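# Push the wrapped bar lengthways beneath the sealing arm

## Task

Push the film-wrapped bar across the table, without lifting it, so that it ends up lying along its length directly beneath the sealing arm, with that arm centred over the bar's middle line.

## Robot and tools

ROBOT. Two arms stand at a table. left_arm carries a left hand and right_arm a right hand; each hand is the mirror of the other. Calibrated base positions in the scene frame: left_arm (+0.014, +0.363, 0) m and right_arm (-0.053, -0.232, 0) m, both turned only very slightly about z. A camera stand is fixed behind the arms. A loose object may occasionally get a brief push from outside.

FRAMES. Scene frame: origin at table-top height, halfway between the nominal bases, +z up, +x out over the table, left_arm toward +y. Fixed cameras and the table use it. Each arm reports its hand pose in its own base frame. Motion offsets run along the axes of that arm's current Hand target. The hand point sits 0.15 m out from the wrist face and 0.05 m in front of the palm. Its +z runs along the straight fingers, +y points out of the palm, and +x goes across the palm, away from the thumb on the right hand and toward it on the left. Straight fingertips reach 0.06 to 0.07 m past the point. A bracket on the little-finger side of the wrist can strike things.

execute_actions(actions, cameras). actions is a list of actions. Each action is a table of at most 15 rows, one row per 1/30 s control step; a short table repeats its final row for the rest of the 15 steps, so an action lasts 0.5 s. Every row holds 28 numbers in [-1, 1], covering both arms even when one stays still: left dx, dy, dz, rx, ry, rz, left thumb_turn, thumb_bend, index, middle, ring, little, force_limit, speed, then the same 14 for the right arm. dx..rz are an offset, not a pose: they are measured from the Hand target as it stood when that action began, in that target's own axes, and every row counts from that same start rather than from the row before. 1.0 equals 0.6 m or 180 degrees, and rx, ry, rz form a single rotation vector. Sending the same offset again moves the arm that much further. Six zeros ask again for the current Hand target. The controller keeps commanded orientation within 40 degrees of the measured one on each step.

Hand numbers are absolute targets, not offsets. For the thumb turn, -1 leaves it beside the palm and +1 brings it opposite the fingers. For the bend and the four fingers, -1 is straight and +1 is curled. force_limit goes from -1 (about 0 N) up to +1 (10 N, or 15 N for the thumb motors). speed goes from -1 (almost still) to +0.48 (full speed), staying full above that. To leave a hand unchanged, resend the eight numbers of its last executed row; if none has run yet, send hand_measured plus hand_force_limit and hand_speed. cameras chooses images: ["all"], [], or names; an unknown name makes the call invalid.

move(target, speed, blend, blocking, cameras). target is one 28-number row or up to 15 such rows, laid out as above. Each row's arm numbers are offsets from the Hand target that arm had when the move began, not from the previous row. The hand points follow straight paths. speed is in m/s, 0.002 to 4.3, with 0.25 as the default; turn rate is limited to twice that in rad/s. It can be one value, or one value per target. blend, in metres, rounds the corners between listed targets; 0 means stop at each one. Paths take at least 0.5 s and are cut off at 10 s. blocking=false returns after about 0.5 s while the move carries on. Moves do not steer around obstacles. The result gains a "move:" line that ends in done, off_target, moving, held or fault, and it may add limits=paced (the pose was clipped) or limits=held (steps were withheld).

wait(seconds 0 to 10) lets time pass with the last commands held. stop() brakes a running move. zoom_image(camera, region=[x0, y0, x1, y1]) enlarges a region of a camera's latest image; the region can be at most 504 px wide and 504 px tall. show_instructions() shows the reference pages. finished_scene(scene=1) ends the scene for good, and the bar must stay in place once the robot lets go.

RESULTS. end_effector_position (m) and end_effector_quat_wxyz are in the arm's base frame. Hand target is the last commanded pose after clipping, and later offsets start from it. A hand resting 1 to 3 cm short, usually low, is normal and does not mean contact; to close the gap, send the missing distance as an offset. hand_measured, hand_stopped_by (moving, target, force, stalled, fault) and hand_load_n each list six values in motor order. hand_load_n is positive when something pushes a finger open. Joint velocities may read "within noise". Joint torques include the arm's own weight. Action calls also list end_effector_position at some control steps. A MOTOR HOT line means a motor is near 100 °C, where that arm goes limp for 30 s or more.

CAMERAS. cam_high, cam_low, cam_left_wrist and cam_right_wrist, each 896x504 px. The two wrist views follow their hands.

AVOID. Do not let the bar slide off the table or leave it off the table. Keep contact speeds low, because faster moves strike harder, and do not aim far beyond the point of contact. Do not ram fixed or heavy objects. Keep the two hands from touching or squeezing each other. Steer paths around an arm's own base rather than close past it. Avoid holding an arm fully stretched out or pushing for long against something it cannot move, since that overheats motors. Keep finger loads moderate.

Each tool is called after "Call:" by a JSON object that holds its "api" and its "payload".

Reference images:

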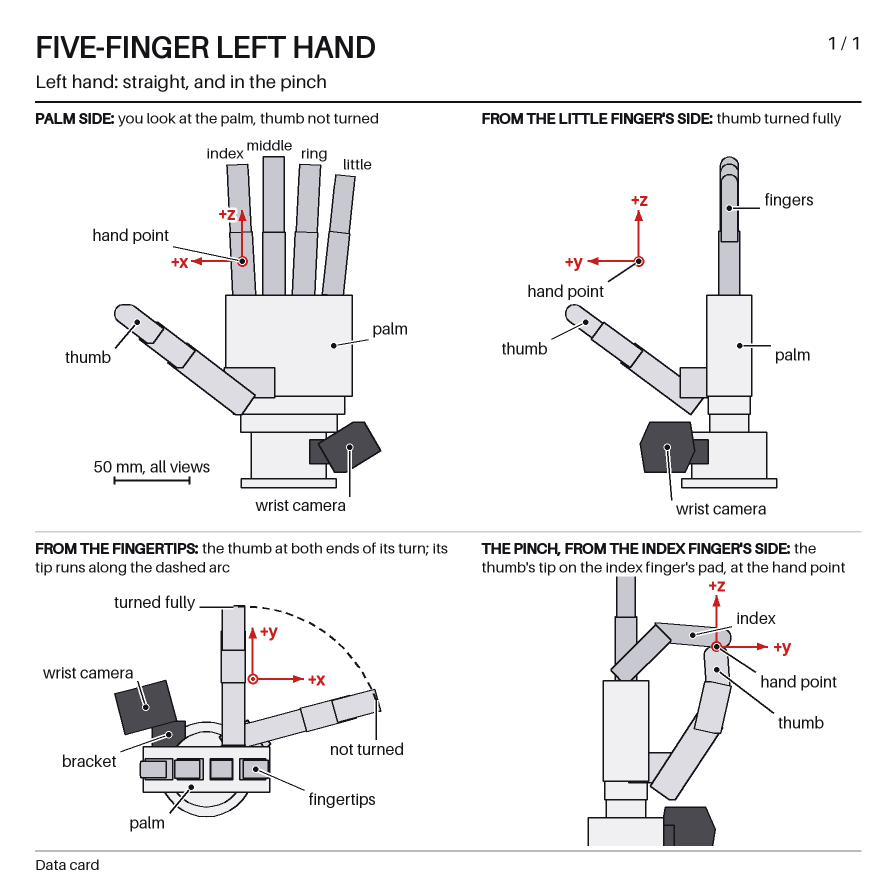

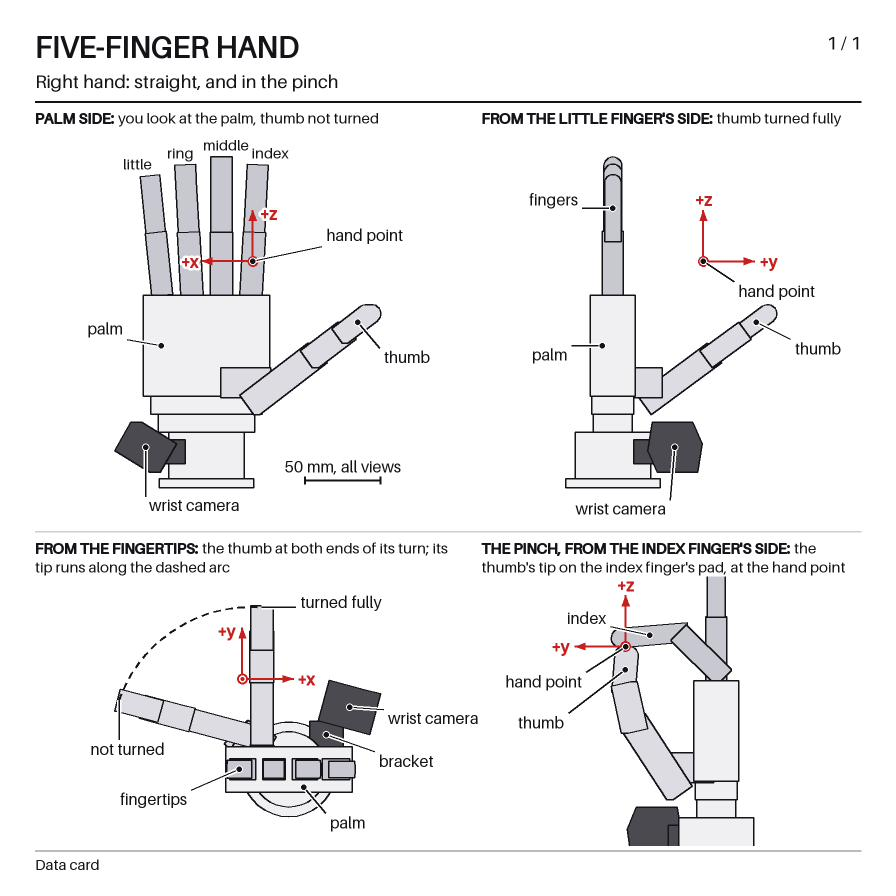

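## Session

Call:
{"api": "execute_actions", "payload": {"actions": [], "cameras": ["all"]}}

Scene clock: 0.00 s.
left_arm: end_effector_position=(+0.3608, -0.2316, +0.3106) hand_measured=(-1.000, -1.000, -1.000, -1.000, -1.000, -1.000) hand_load_n=(+0.0, +0.0, +0.0, +0.0, +0.0, +0.0) hand_stopped_by=(target, target, target, target, target, target) hand_force_limit=0.00 hand_speed=-0.80 end_effector_quat_wxyz=(+0.027, -0.287, +0.955, -0.071) | right_arm: end_effector_position=(+0.0726, -0.1230, +0.1227) hand_measured=(-1.000, -1.000, -1.000, -1.000, -1.000, -1.000) hand_load_n=(+0.0, +0.0, +0.0, +0.0, +0.0, +0.0) hand_stopped_by=(target, target, target, target, target, target) hand_force_limit=0.00 hand_speed=-0.80 end_effector_quat_wxyz=(-0.015, -0.495, +0.868, -0.032)
Joint positions: left_arm=[-0.54 1.554 1.751 -1.627 0.055 0.443] | right_arm=[-0.995 0.831 0.669 -1.347 0.033 -0.463]
Joint velocities: within noise
Joint torques (N m): no reading
Heat: left arm: hottest wrist roll 33 °C; right arm: hottest waist 36 °C.
Hand target: left_arm +0.3654, -0.2343, +0.3152; +0.032, -0.286, +0.955, -0.076 | right_arm +0.0758, -0.1280, +0.1284; -0.014, -0.495, +0.868, -0.040

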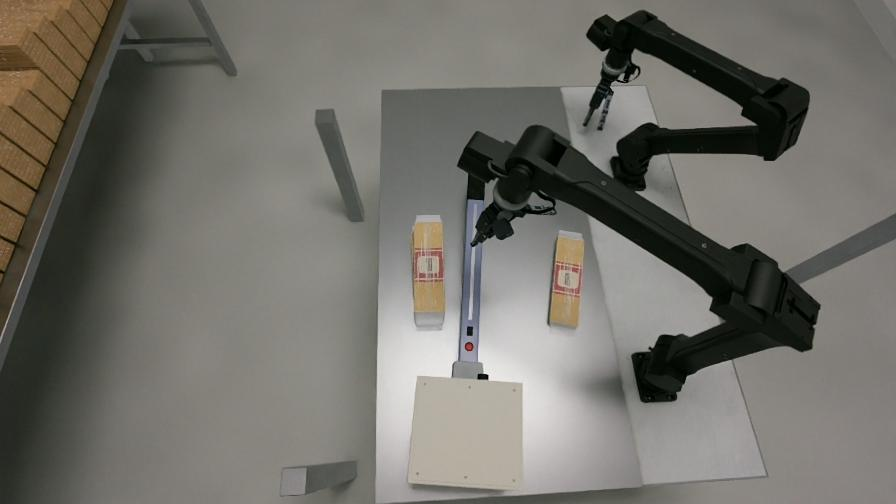

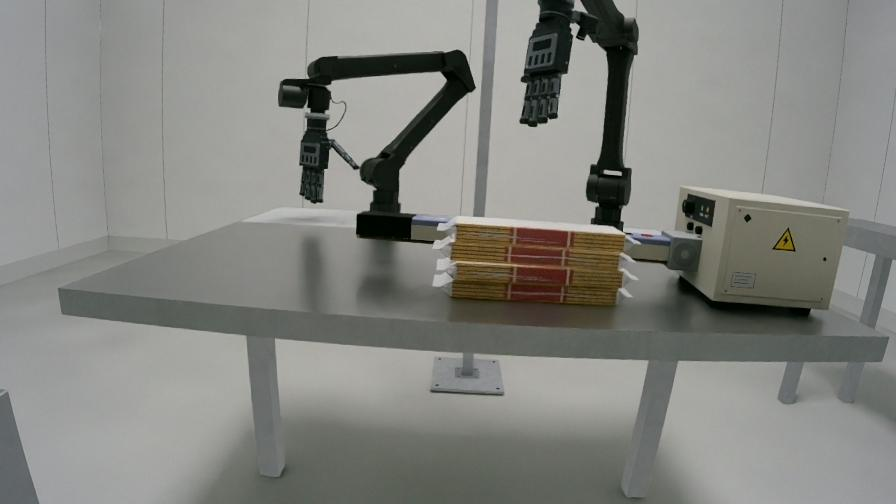

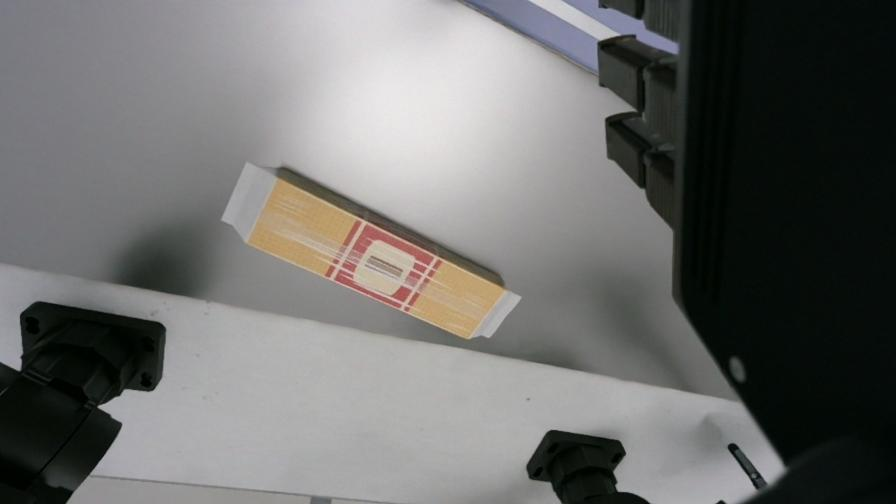

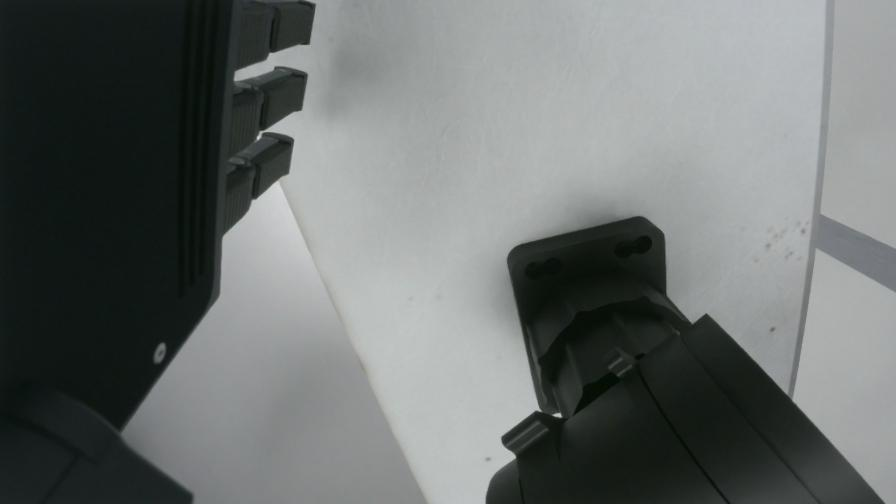

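Call:
{"api": "zoom_image", "payload": {"camera": "cam_high", "region": [370, 160, 640, 400]}}

Call:
{"api": "zoom_image", "payload": {"camera": "cam_low", "region": [330, 170, 850, 330]}}

Call:
{"api": "zoom_image", "payload": {"camera": "cam_left_wrist", "region": [180, 120, 580, 380]}}

Scaled by 1.867 from the camera's 896x504 image, which has a finer 1280x720 frame.

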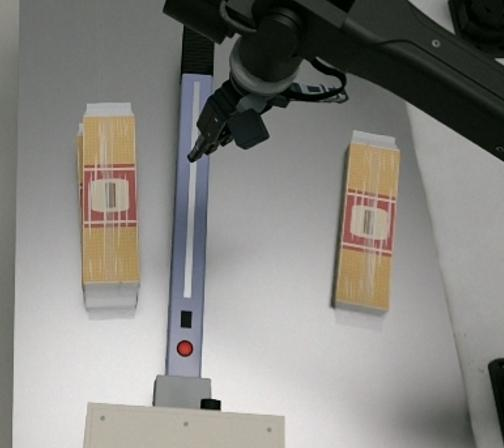

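Region (330, 170, 850, 330) is 520x160 pixels. A region can be at most 504 by 504 pixels.

Scaled by 1.260 from the camera's 896x504 image, which has a finer 1280x720 frame.

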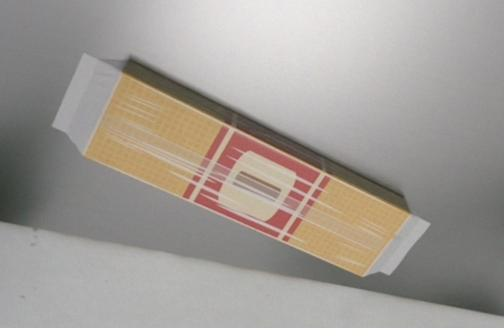

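Call:
{"api": "zoom_image", "payload": {"camera": "cam_low", "region": [346, 170, 846, 330]}}

Call:
{"api": "zoom_image", "payload": {"camera": "cam_low", "region": [346, 190, 666, 310]}}

Scaled by 1.008 from the camera's 896x504 image, which has a finer 1280x720 frame.

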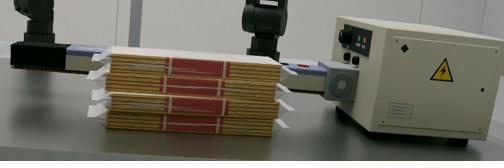

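Scaled by 1.575 from the camera's 896x504 image, which has a finer 1280x720 frame.

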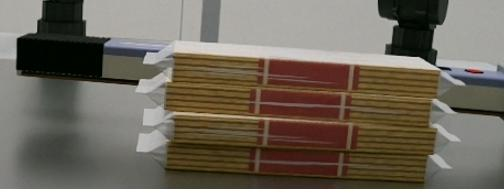

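Call:
{"api": "move", "payload": {"target": [0.459, 0.3153, 0.1345, 0.0275, -0.0457, -0.2362, -1, -1, -1, -1, -1, -1, 0.0, -0.8, 0, 0, 0, 0, 0, 0, -1, -1, -1, -1, -1, -1, 0.0, -0.8], "speed": 0.25, "cameras": ["all"]}}

Scene clock: 204.90 s.
left_arm: end_effector_position=(+0.0461, -0.2423, +0.2035) hand_measured=(-1.000, -1.000, -1.000, -1.000, -1.000, -1.000) hand_load_n=(+0.0, +0.0, +0.0, +0.0, +0.0, +0.0) hand_stopped_by=(target, target, target, target, target, target) hand_force_limit=0.00 hand_speed=-0.80 end_effector_quat_wxyz=(+0.077, -0.618, +0.774, -0.112) | right_arm: end_effector_position=(+0.0726, -0.1230, +0.1227) hand_measured=(-1.000, -1.000, -1.000, -1.000, -1.000, -1.000) hand_load_n=(+0.0, +0.0, +0.0, +0.0, +0.0, +0.0) hand_stopped_by=(target, target, target, target, target, target) hand_force_limit=0.00 hand_speed=-0.80 end_effector_quat_wxyz=(-0.015, -0.495, +0.868, -0.032)
Joint positions: left_arm=[-1.293 0.858 0.905 -1.467 -0.229 -1.052] | right_arm=[-0.995 0.831 0.669 -1.347 0.033 -0.463]
Joint torques (N m): left_arm=[-1.44 -2.67 9.61 0.23 -0.3 -0.08] | right_arm=[1.14 -0.44 8.58 0.49 0.03 0.17]
Heat: left arm: hottest elbow 34 °C; right arm: hottest elbow 42 °C.
Hand target: left_arm +0.0417, -0.2406, +0.1998; +0.081, -0.616, +0.777, -0.103 | right_arm +0.0758, -0.1280, +0.1284; -0.014, -0.495, +0.868, -0.040
Off the commanded pose: left_arm 0.006 m, 1 deg | right_arm 0.008 m, 1 deg.
move: done
camera_calibration:
cam_left_wrist: T_world_to_cam=[[0.87239, -0.425506, 0.240582, -0.193782], [-0.488221, -0.734334, 0.471586, -0.254245], [-0.0239953, -0.528864, -0.848367, 0.159537], [0, 0, 0, 1]] pos_world=[0.0487542, -0.184783, 0.301865]

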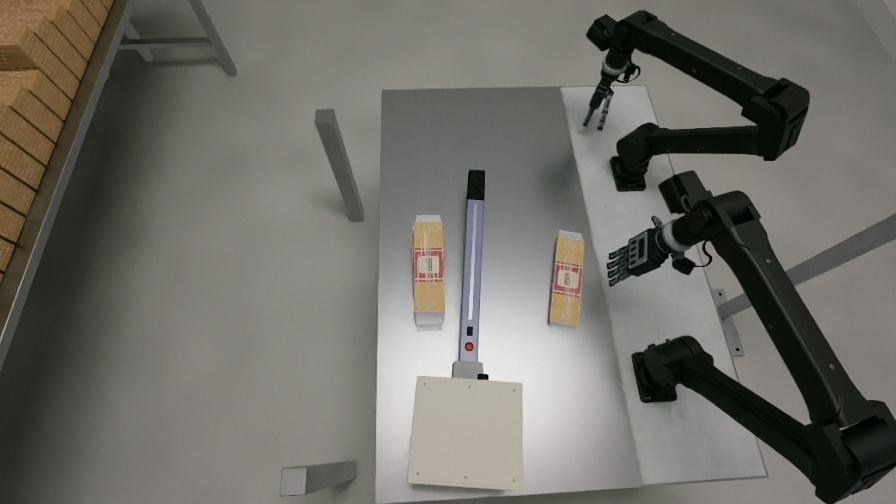

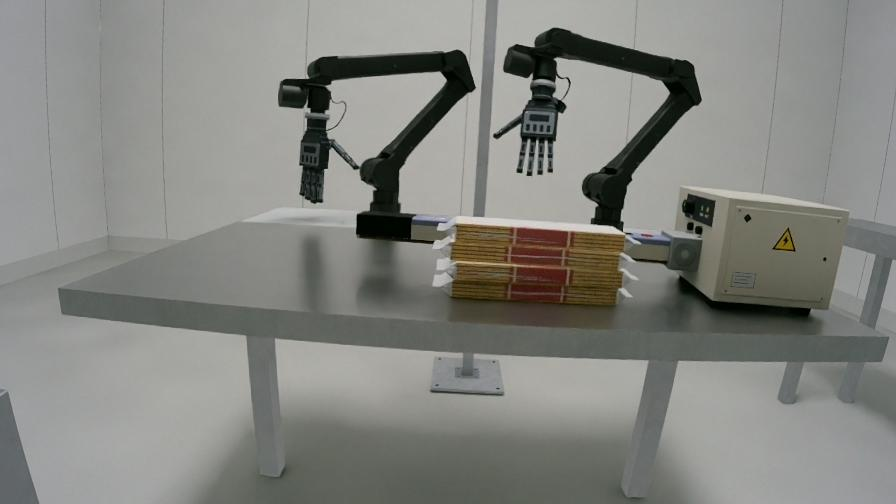

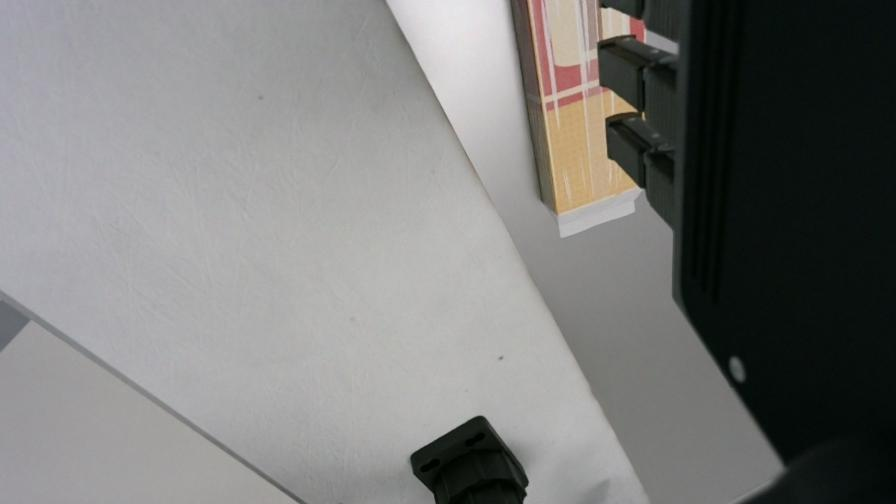

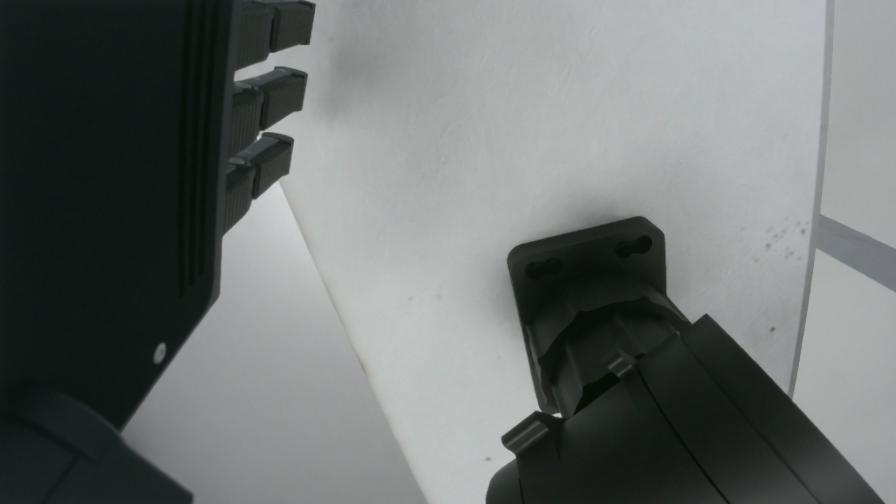

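Call:
{"api": "move", "payload": {"target": [0, 0.0518, 0.1932, 0, 0, 0, -1, -1, -1, -1, -1, -1, 0.0, -0.8, 0, 0, 0, 0, 0, 0, -1, -1, -1, -1, -1, -1, 0.0, -0.8], "speed": 0.2, "cameras": ["cam_high", "cam_low", "cam_left_wrist"]}}

Call:
{"api": "zoom_image", "payload": {"camera": "cam_high", "region": [520, 200, 720, 340]}}

Call:
{"api": "zoom_image", "payload": {"camera": "cam_low", "region": [440, 120, 680, 270]}}

Scene clock: 217.37 s.
left_arm: end_effector_position=(+0.0452, -0.2387, +0.0845) hand_measured=(-1.000, -1.000, -1.000, -1.000, -1.000, -1.000) hand_load_n=(-0.5, +0.0, +0.0, +0.0, +0.0, +0.0) hand_stopped_by=(target, target, target, target, target, target) hand_force_limit=0.00 hand_speed=-0.80 end_effector_quat_wxyz=(+0.081, -0.618, +0.775, -0.103) | right_arm: end_effector_position=(+0.0726, -0.1230, +0.1227) hand_measured=(-1.000, -1.000, -1.000, -1.000, -1.000, -1.000) hand_load_n=(+0.0, +0.0, +0.0, +0.0, +0.0, +0.0) hand_stopped_by=(target, target, target, target, target, target) hand_force_limit=0.00 hand_speed=-0.80 end_effector_quat_wxyz=(-0.015, -0.495, +0.868, -0.032)
Joint positions: left_arm=[-1.293 0.911 0.618 -1.148 -0.229 -1.052] | right_arm=[-0.995 0.831 0.669 -1.347 0.033 -0.463]
Joint torques (N m): left_arm=[-1.67 -2.9 8.8 1.11 -0.27 -0.09] | right_arm=[1.2 -0.26 8.62 0.46 0.03 0.18]
Heat: left arm: hottest elbow 34 °C; right arm: hottest elbow 42 °C.
Hand target: left_arm +0.0417, -0.2406, +0.0797; +0.081, -0.616, +0.777, -0.103 | right_arm +0.0758, -0.1280, +0.1284; -0.014, -0.495, +0.868, -0.040
Off the commanded pose: left_arm 0.006 m, 0 deg | right_arm 0.008 m, 1 deg.
move: done
camera_calibration:
cam_left_wrist: T_world_to_cam=[[0.87378, -0.429687, 0.227767, -0.162761], [-0.485504, -0.743581, 0.459754, -0.19733], [-0.0281872, -0.512305, -0.858341, 0.065518], [0, 0, 0, 1]] pos_world=[0.0482598, -0.183102, 0.184031]
Images, in order (width x height): cam_high 896x504, cam_low 896x504, cam_left_wrist 896x504.

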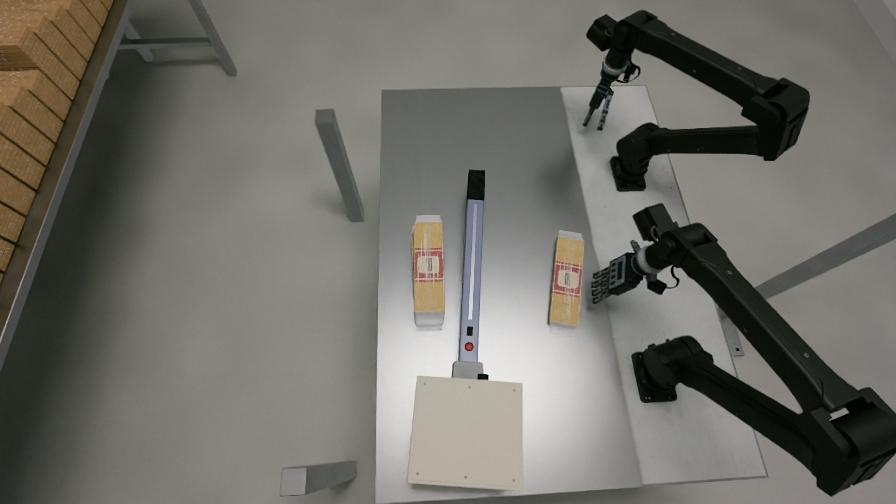

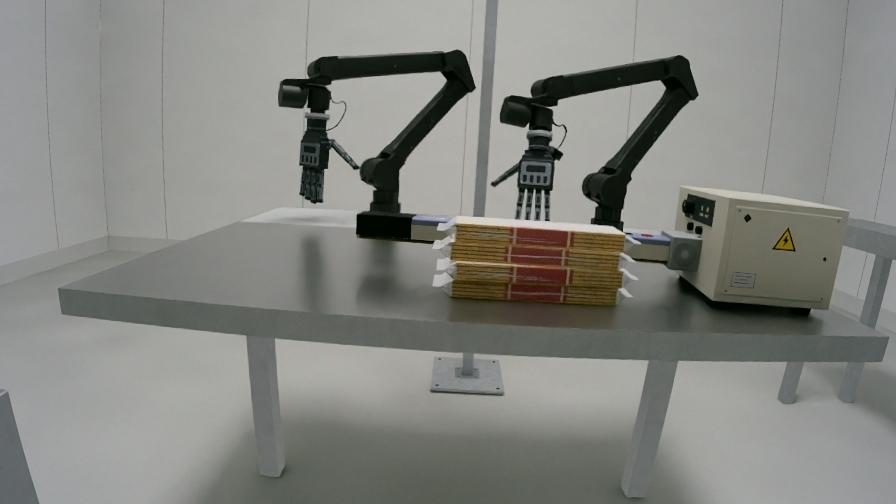

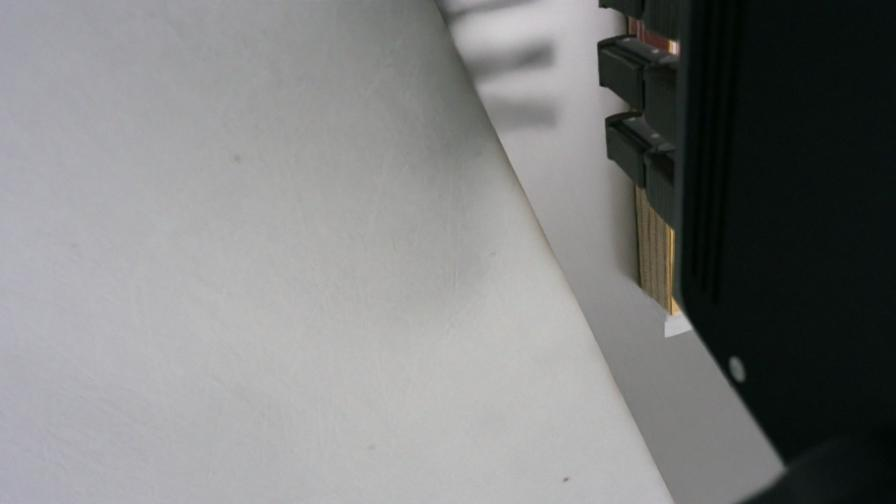

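Scaled by 2.520 from the camera's 896x504 image, which has a finer 1280x720 frame.

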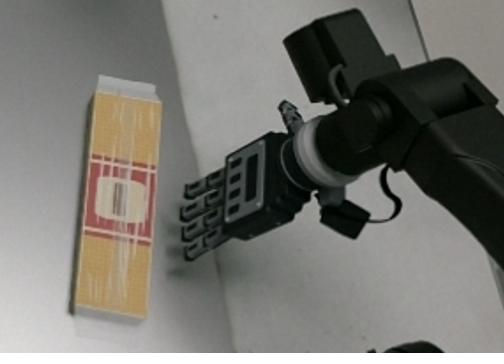

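Scaled by 2.100 from the camera's 896x504 image, which has a finer 1280x720 frame.

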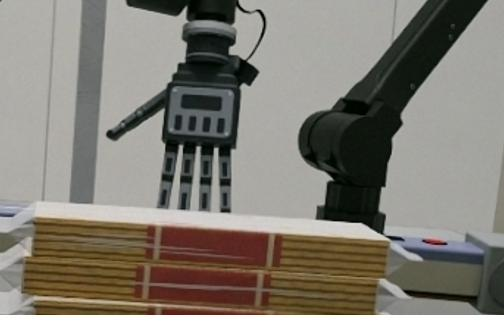

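Call:
{"api": "move", "payload": {"target": [0.0267, 0.007, 0.0261, 0, 0, 0, -1, -1, -1, -1, -1, -1, 0.0, -0.8, 0, 0, 0, 0, 0, 0, -1, -1, -1, -1, -1, -1, 0.0, -0.8], "speed": 0.06, "cameras": ["cam_high", "cam_left_wrist"]}}

Call:
{"api": "zoom_image", "payload": {"camera": "cam_high", "region": [530, 210, 670, 340]}}

Call:
{"api": "zoom_image", "payload": {"camera": "cam_left_wrist", "region": [430, 0, 730, 200]}}

Scene clock: 249.13 s.
left_arm: end_effector_position=(+0.0418, -0.2550, +0.0687) hand_measured=(-1.000, -1.000, -1.000, -1.000, -1.000, -1.000) hand_load_n=(+0.0, +0.0, +0.0, +0.0, +0.0, +0.0) hand_stopped_by=(target, target, target, target, target, target) hand_force_limit=0.00 hand_speed=-0.80 end_effector_quat_wxyz=(+0.081, -0.617, +0.776, -0.103) | right_arm: end_effector_position=(+0.0726, -0.1230, +0.1227) hand_measured=(-1.000, -1.000, -1.000, -1.000, -1.000, -1.000) hand_load_n=(+0.0, +0.0, +0.0, +0.0, +0.0, +0.0) hand_stopped_by=(target, target, target, target, target, target) hand_force_limit=0.00 hand_speed=-0.80 end_effector_quat_wxyz=(-0.015, -0.495, +0.868, -0.032)
Joint positions: left_arm=[-1.325 0.982 0.612 -1.078 -0.232 -1.084] | right_arm=[-0.995 0.831 0.669 -1.347 0.033 -0.463]
Joint torques (N m): left_arm=[-1.44 -3.84 8.49 1.2 -0.31 -0.1] | right_arm=[1.08 -0.26 8.62 0.49 0.02 0.16]
Heat: left arm: hottest elbow 33 °C; right arm: hottest elbow 42 °C.
Hand target: left_arm +0.0380, -0.2561, +0.0635; +0.081, -0.616, +0.777, -0.103 | right_arm +0.0758, -0.1280, +0.1284; -0.014, -0.495, +0.868, -0.040
Off the commanded pose: left_arm 0.007 m, 0 deg | right_arm 0.008 m, 1 deg.
move: done
camera_calibration:
cam_left_wrist: T_world_to_cam=[[0.873596, -0.430112, 0.22767, -0.163277], [-0.485793, -0.742966, 0.460441, -0.203648], [-0.0288902, -0.51284, -0.857998, 0.0433466], [0, 0, 0, 1]] pos_world=[0.0449591, -0.199301, 0.168132]
Images, in order (width x height): cam_high 896x504, cam_left_wrist 896x504.

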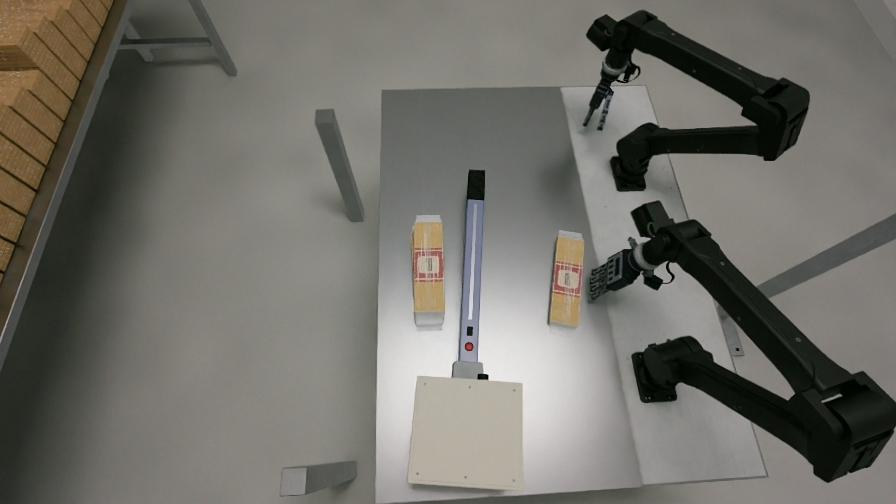

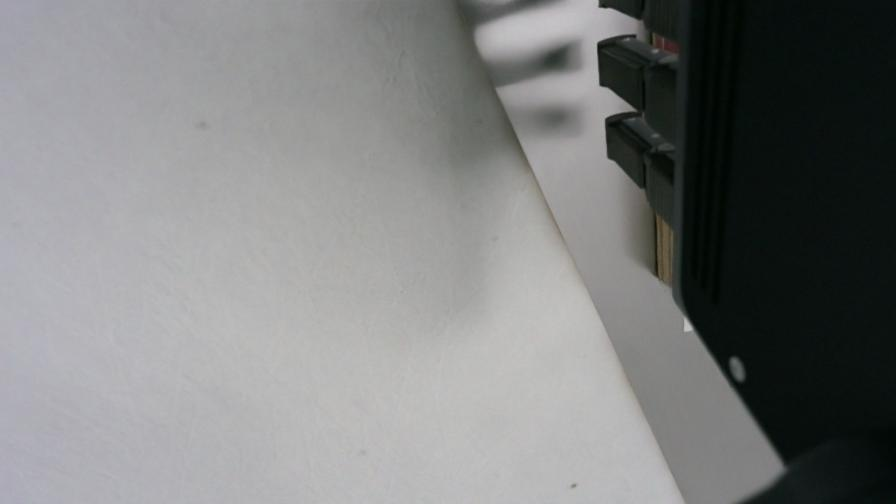

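Scaled by 3.600 from the camera's 896x504 image, which has a finer 1280x720 frame.

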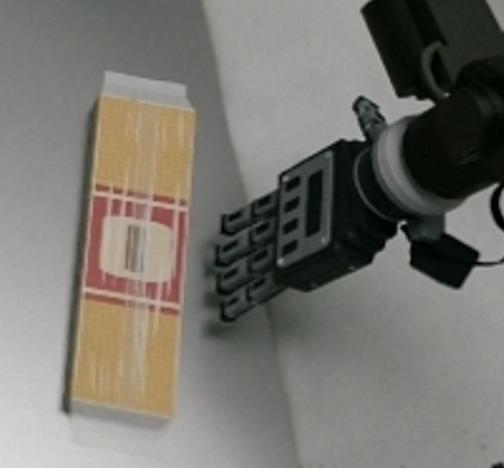

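Scaled by 1.680 from the camera's 896x504 image, which has a finer 1280x720 frame.

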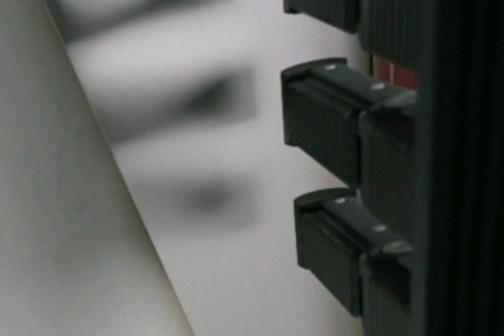

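Call:
{"api": "move", "payload": {"target": [[0, -0.0419, 0.0112, 0, 0, 0, -1, -1, -1, -1, -1, -1, 0.0, -0.8, 0, 0, 0, 0, 0, 0, -1, -1, -1, -1, -1, -1, 0.0, -0.8], [0.0052, -0.3508, 0.0888, 0, -0.00935, -0.0349, -1, -1, -1, -1, -1, -1, 0.0, -0.8, 0, 0, 0, 0, 0, 0, -1, -1, -1, -1, -1, -1, 0.0, -0.8]], "speed": [0.06, 0.1], "blend": [0.01, 0], "cameras": ["cam_high", "cam_low", "cam_left_wrist"]}}

Call:
{"api": "zoom_image", "payload": {"camera": "cam_high", "region": [420, 200, 600, 360]}}

Scene clock: 282.80 s.
left_arm: end_effector_position=(+0.2269, -0.2931, +0.0546) hand_measured=(-1.000, -1.000, -1.000, -1.000, -1.000, -1.000) hand_load_n=(+0.0, -0.5, +0.0, -0.5, +0.0, +0.0) hand_stopped_by=(target, target, target, target, target, target) hand_force_limit=0.00 hand_speed=-0.80 end_effector_quat_wxyz=(+0.087, -0.658, +0.745, -0.075) | right_arm: end_effector_position=(+0.0726, -0.1230, +0.1227) hand_measured=(-1.000, -1.000, -1.000, -1.000, -1.000, -1.000) hand_load_n=(+0.0, +0.0, +0.0, +0.0, +0.0, +0.0) hand_stopped_by=(target, target, target, target, target, target) hand_force_limit=0.00 hand_speed=-0.80 end_effector_quat_wxyz=(-0.015, -0.495, +0.868, -0.032)
Joint positions: left_arm=[-0.834 1.385 0.883 -0.915 -0.171 -0.697] | right_arm=[-0.995 0.831 0.669 -1.347 0.033 -0.463]
Joint torques (N m): left_arm=[0.44 -8.18 13.03 1.22 -0.1 0.14] | right_arm=[1.03 -0.56 8.58 0.44 0.02 0.16]
Heat: left arm: hottest elbow 32 °C; right arm: hottest elbow 42 °C.
Hand target: left_arm +0.2487, -0.3089, +0.0666; +0.087, -0.659, +0.741, -0.098 | right_arm +0.0758, -0.1280, +0.1284; -0.014, -0.495, +0.868, -0.040
Off the commanded pose: left_arm 0.029 m, 3 deg | right_arm 0.008 m, 1 deg.
move: off_target (left_arm)
camera_calibration:
cam_left_wrist: T_world_to_cam=[[0.920819, -0.342471, 0.186562, -0.320959], [-0.389987, -0.806919, 0.443613, -0.175153], [-0.00138425, -0.481244, -0.876586, 0.0210826], [0, 0, 0, 1]] pos_world=[0.227267, -0.241107, 0.156059]
Images, in order (width x height): cam_high 896x504, cam_low 896x504, cam_left_wrist 896x504.

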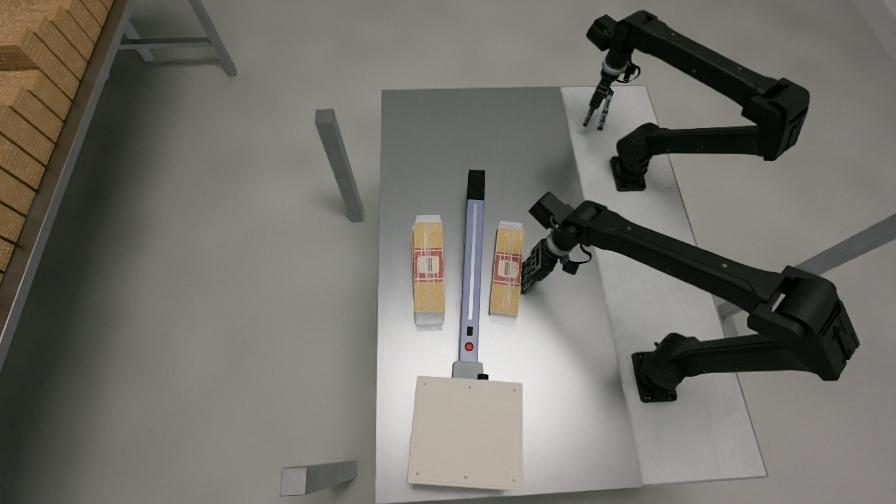

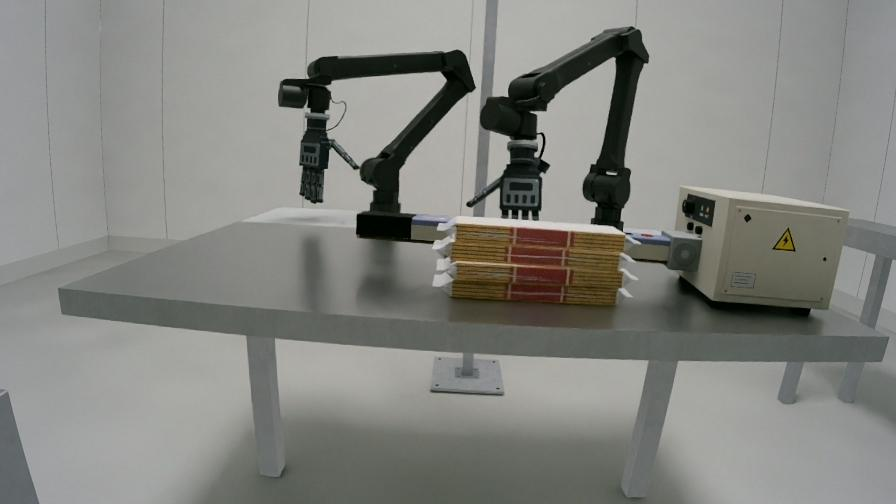

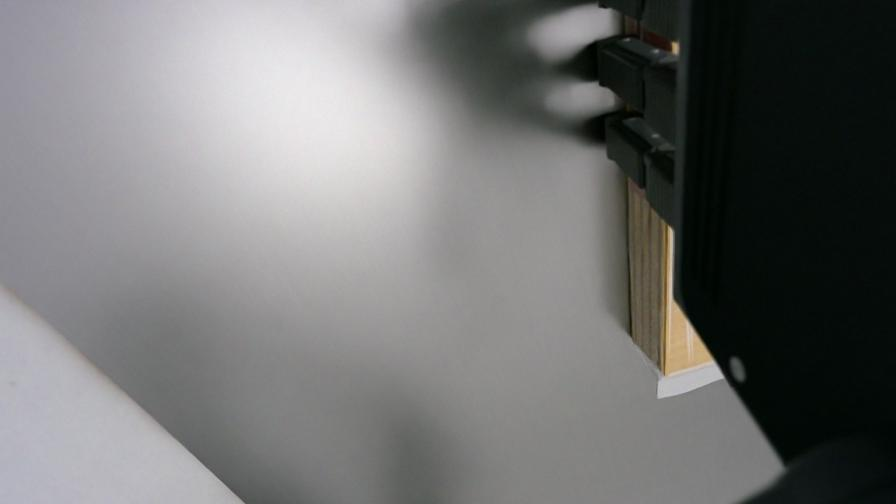

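Scaled by 2.800 from the camera's 896x504 image, which has a finer 1280x720 frame.

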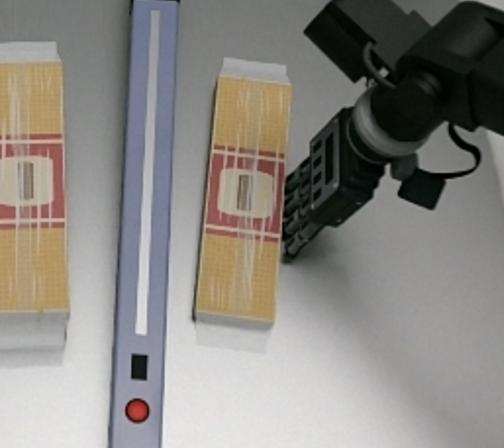

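Call:
{"api": "zoom_image", "payload": {"camera": "cam_high", "region": [485, 220, 565, 320]}}

Scaled by 5.040 from the camera's 896x504 image, which has a finer 1280x720 frame.

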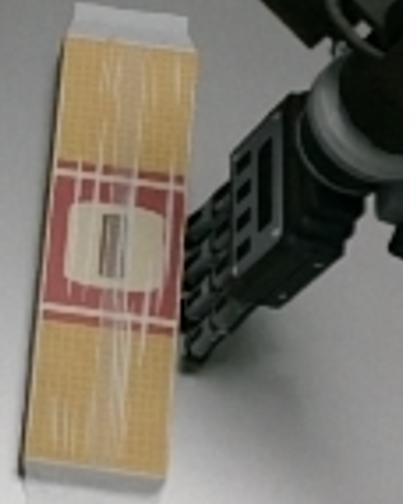

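Call:
{"api": "move", "payload": {"target": [0.0052, -0.1137, 0.0143, 0, -0.0053, -0.0199, -1, -1, -1, -1, -1, -1, 0.0, -0.8, 0, 0, 0, 0, 0, 0, -1, -1, -1, -1, -1, -1, 0.0, -0.8], "speed": 0.08, "cameras": ["cam_high", "cam_left_wrist"]}}

Call:
{"api": "zoom_image", "payload": {"camera": "cam_high", "region": [440, 200, 580, 340]}}

Scene clock: 351.57 s.
left_arm: end_effector_position=(+0.2976, -0.3124, +0.0651) hand_measured=(-1.000, -1.000, -1.000, -1.000, -1.000, -1.000) hand_load_n=(+0.0, +0.0, +0.0, -0.5, +0.0, +0.0) hand_stopped_by=(target, target, target, target, target, target) hand_force_limit=0.00 hand_speed=-0.80 end_effector_quat_wxyz=(-0.089, +0.681, -0.722, +0.085) | right_arm: end_effector_position=(+0.0726, -0.1230, +0.1227) hand_measured=(-1.000, -1.000, -1.000, -1.000, -1.000, -1.000) hand_load_n=(+0.0, +0.0, +0.0, +0.0, +0.5, +0.0) hand_stopped_by=(target, target, target, target, target, target) hand_force_limit=0.00 hand_speed=-0.80 end_effector_quat_wxyz=(-0.015, -0.495, +0.868, -0.032)
Joint positions: left_arm=[-0.741 1.509 1.043 -0.92 -0.164 -0.668] | right_arm=[-0.995 0.831 0.669 -1.347 0.033 -0.463]
Joint torques (N m): left_arm=[0.73 -10.11 13.29 0.35 -0.12 0.16] | right_arm=[1.03 -0.15 8.62 0.5 0.03 0.16]
Heat: left arm: hottest elbow 37 °C; right arm: hottest elbow 43 °C.
Hand target: left_arm +0.3159, -0.3201, +0.0761; -0.090, +0.682, -0.719, +0.095 | right_arm +0.0758, -0.1280, +0.1284; -0.014, -0.495, +0.868, -0.040
Off the commanded pose: left_arm 0.023 m, 1 deg | right_arm 0.008 m, 1 deg.
move: off_target (left_arm)
camera_calibration:
cam_left_wrist: T_world_to_cam=[[0.937211, -0.279198, 0.209005, -0.381175], [-0.345867, -0.821105, 0.454051, -0.185954], [0.0448446, -0.497829, -0.866115, 0.00150272], [0, 0, 0, 1]] pos_world=[0.292859, -0.258363, 0.165401]
Images, in order (width x height): cam_high 896x504, cam_left_wrist 896x504.

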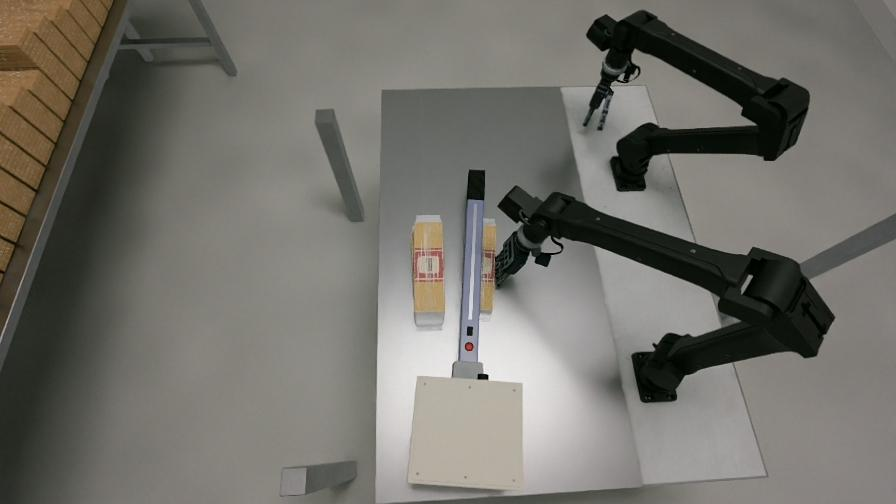

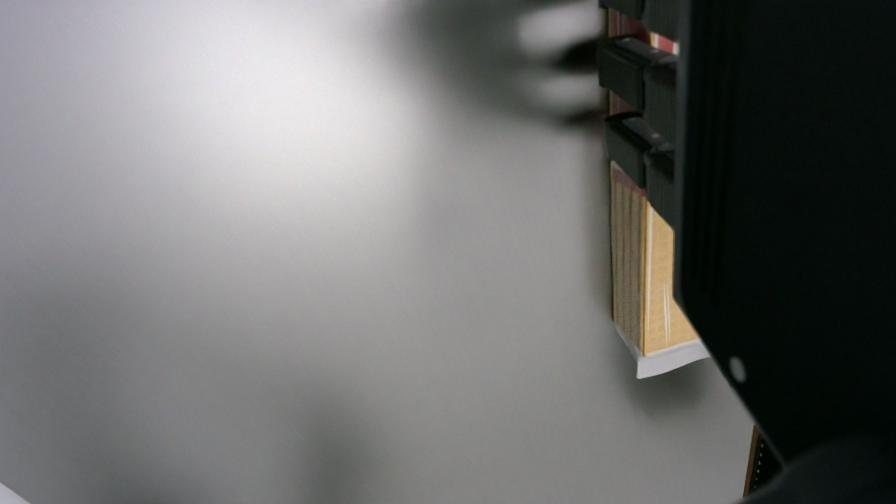

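Scaled by 3.600 from the camera's 896x504 image, which has a finer 1280x720 frame.

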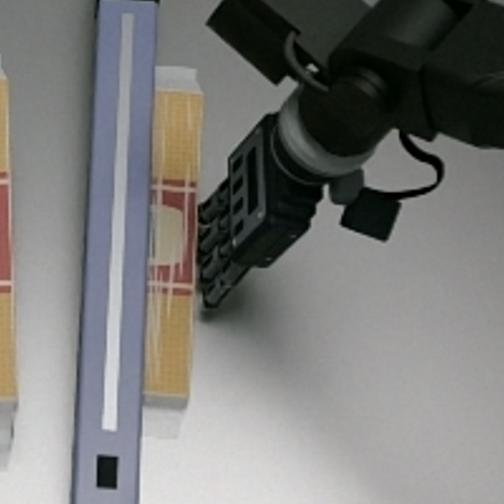

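Call:
{"api": "move", "payload": {"target": [0.0072, -0.0373, 0.0048, 0, -0.0024, -0.0091, -1, -1, -1, -1, -1, -1, 0.0, -0.8, 0, 0, 0, 0, 0, 0, -1, -1, -1, -1, -1, -1, 0.0, -0.8], "speed": 0.05, "cameras": ["cam_high"]}}

Call:
{"api": "zoom_image", "payload": {"camera": "cam_high", "region": [440, 200, 580, 340]}}

Scene clock: 376.53 s.
left_arm: end_effector_position=(+0.3184, -0.3182, +0.0681) hand_measured=(-1.000, -1.000, -1.000, -1.000, -1.000, -1.000) hand_load_n=(+0.0, +0.0, +0.0, -1.0, +0.0, +0.0) hand_stopped_by=(target, target, target, target, target, target) hand_force_limit=0.00 hand_speed=-0.80 end_effector_quat_wxyz=(-0.089, +0.689, -0.715, +0.083) | right_arm: end_effector_position=(+0.0726, -0.1230, +0.1227) hand_measured=(-1.000, -1.000, -1.000, -1.000, -1.000, -1.000) hand_load_n=(+0.0, +0.0, +0.0, +0.0, +0.0, +0.0) hand_stopped_by=(target, target, target, target, target, target) hand_force_limit=0.00 hand_speed=-0.80 end_effector_quat_wxyz=(-0.015, -0.495, +0.868, -0.032)
Joint positions: left_arm=[-0.72 1.553 1.103 -0.938 -0.163 -0.668] | right_arm=[-0.995 0.831 0.669 -1.347 0.033 -0.463]
Joint torques (N m): left_arm=[0.85 -10.4 13.46 0.42 -0.18 0.08] | right_arm=[1.2 -0.5 8.51 0.46 0.02 0.15]
Heat: left arm: hottest elbow 39 °C; right arm: hottest elbow 43 °C.
Hand target: left_arm +0.3381, -0.3254, +0.0791; -0.091, +0.693, -0.709, +0.094 | right_arm +0.0758, -0.1280, +0.1284; -0.014, -0.495, +0.868, -0.040
Off the commanded pose: left_arm 0.024 m, 1 deg | right_arm 0.008 m, 1 deg.
move: off_target (left_arm)
Images, in order (width x height): cam_high 896x504.

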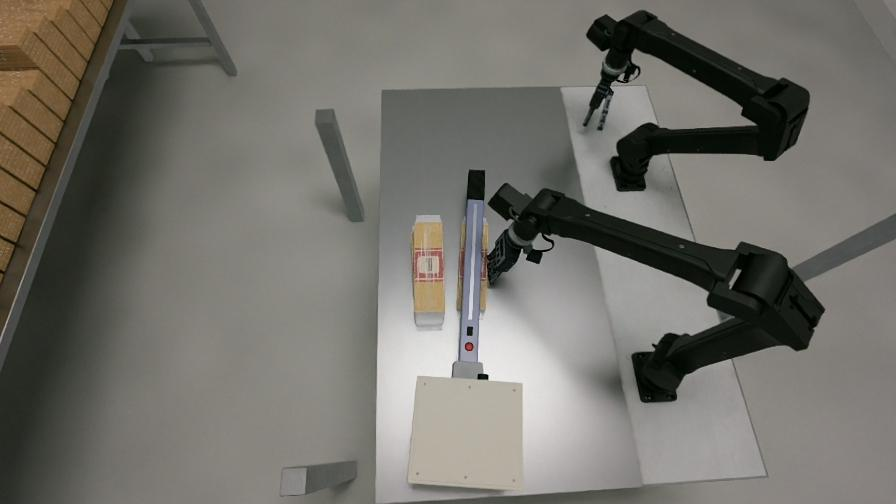

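Scaled by 3.600 from the camera's 896x504 image, which has a finer 1280x720 frame.

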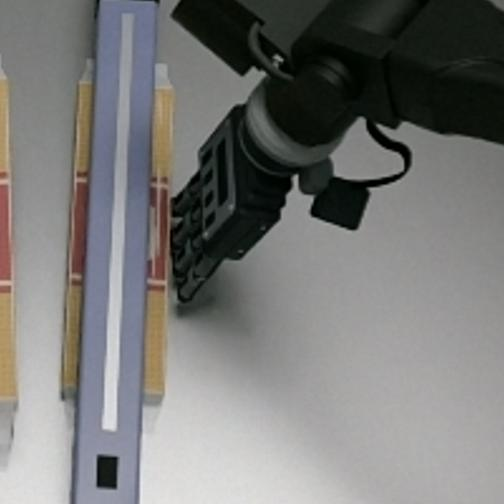

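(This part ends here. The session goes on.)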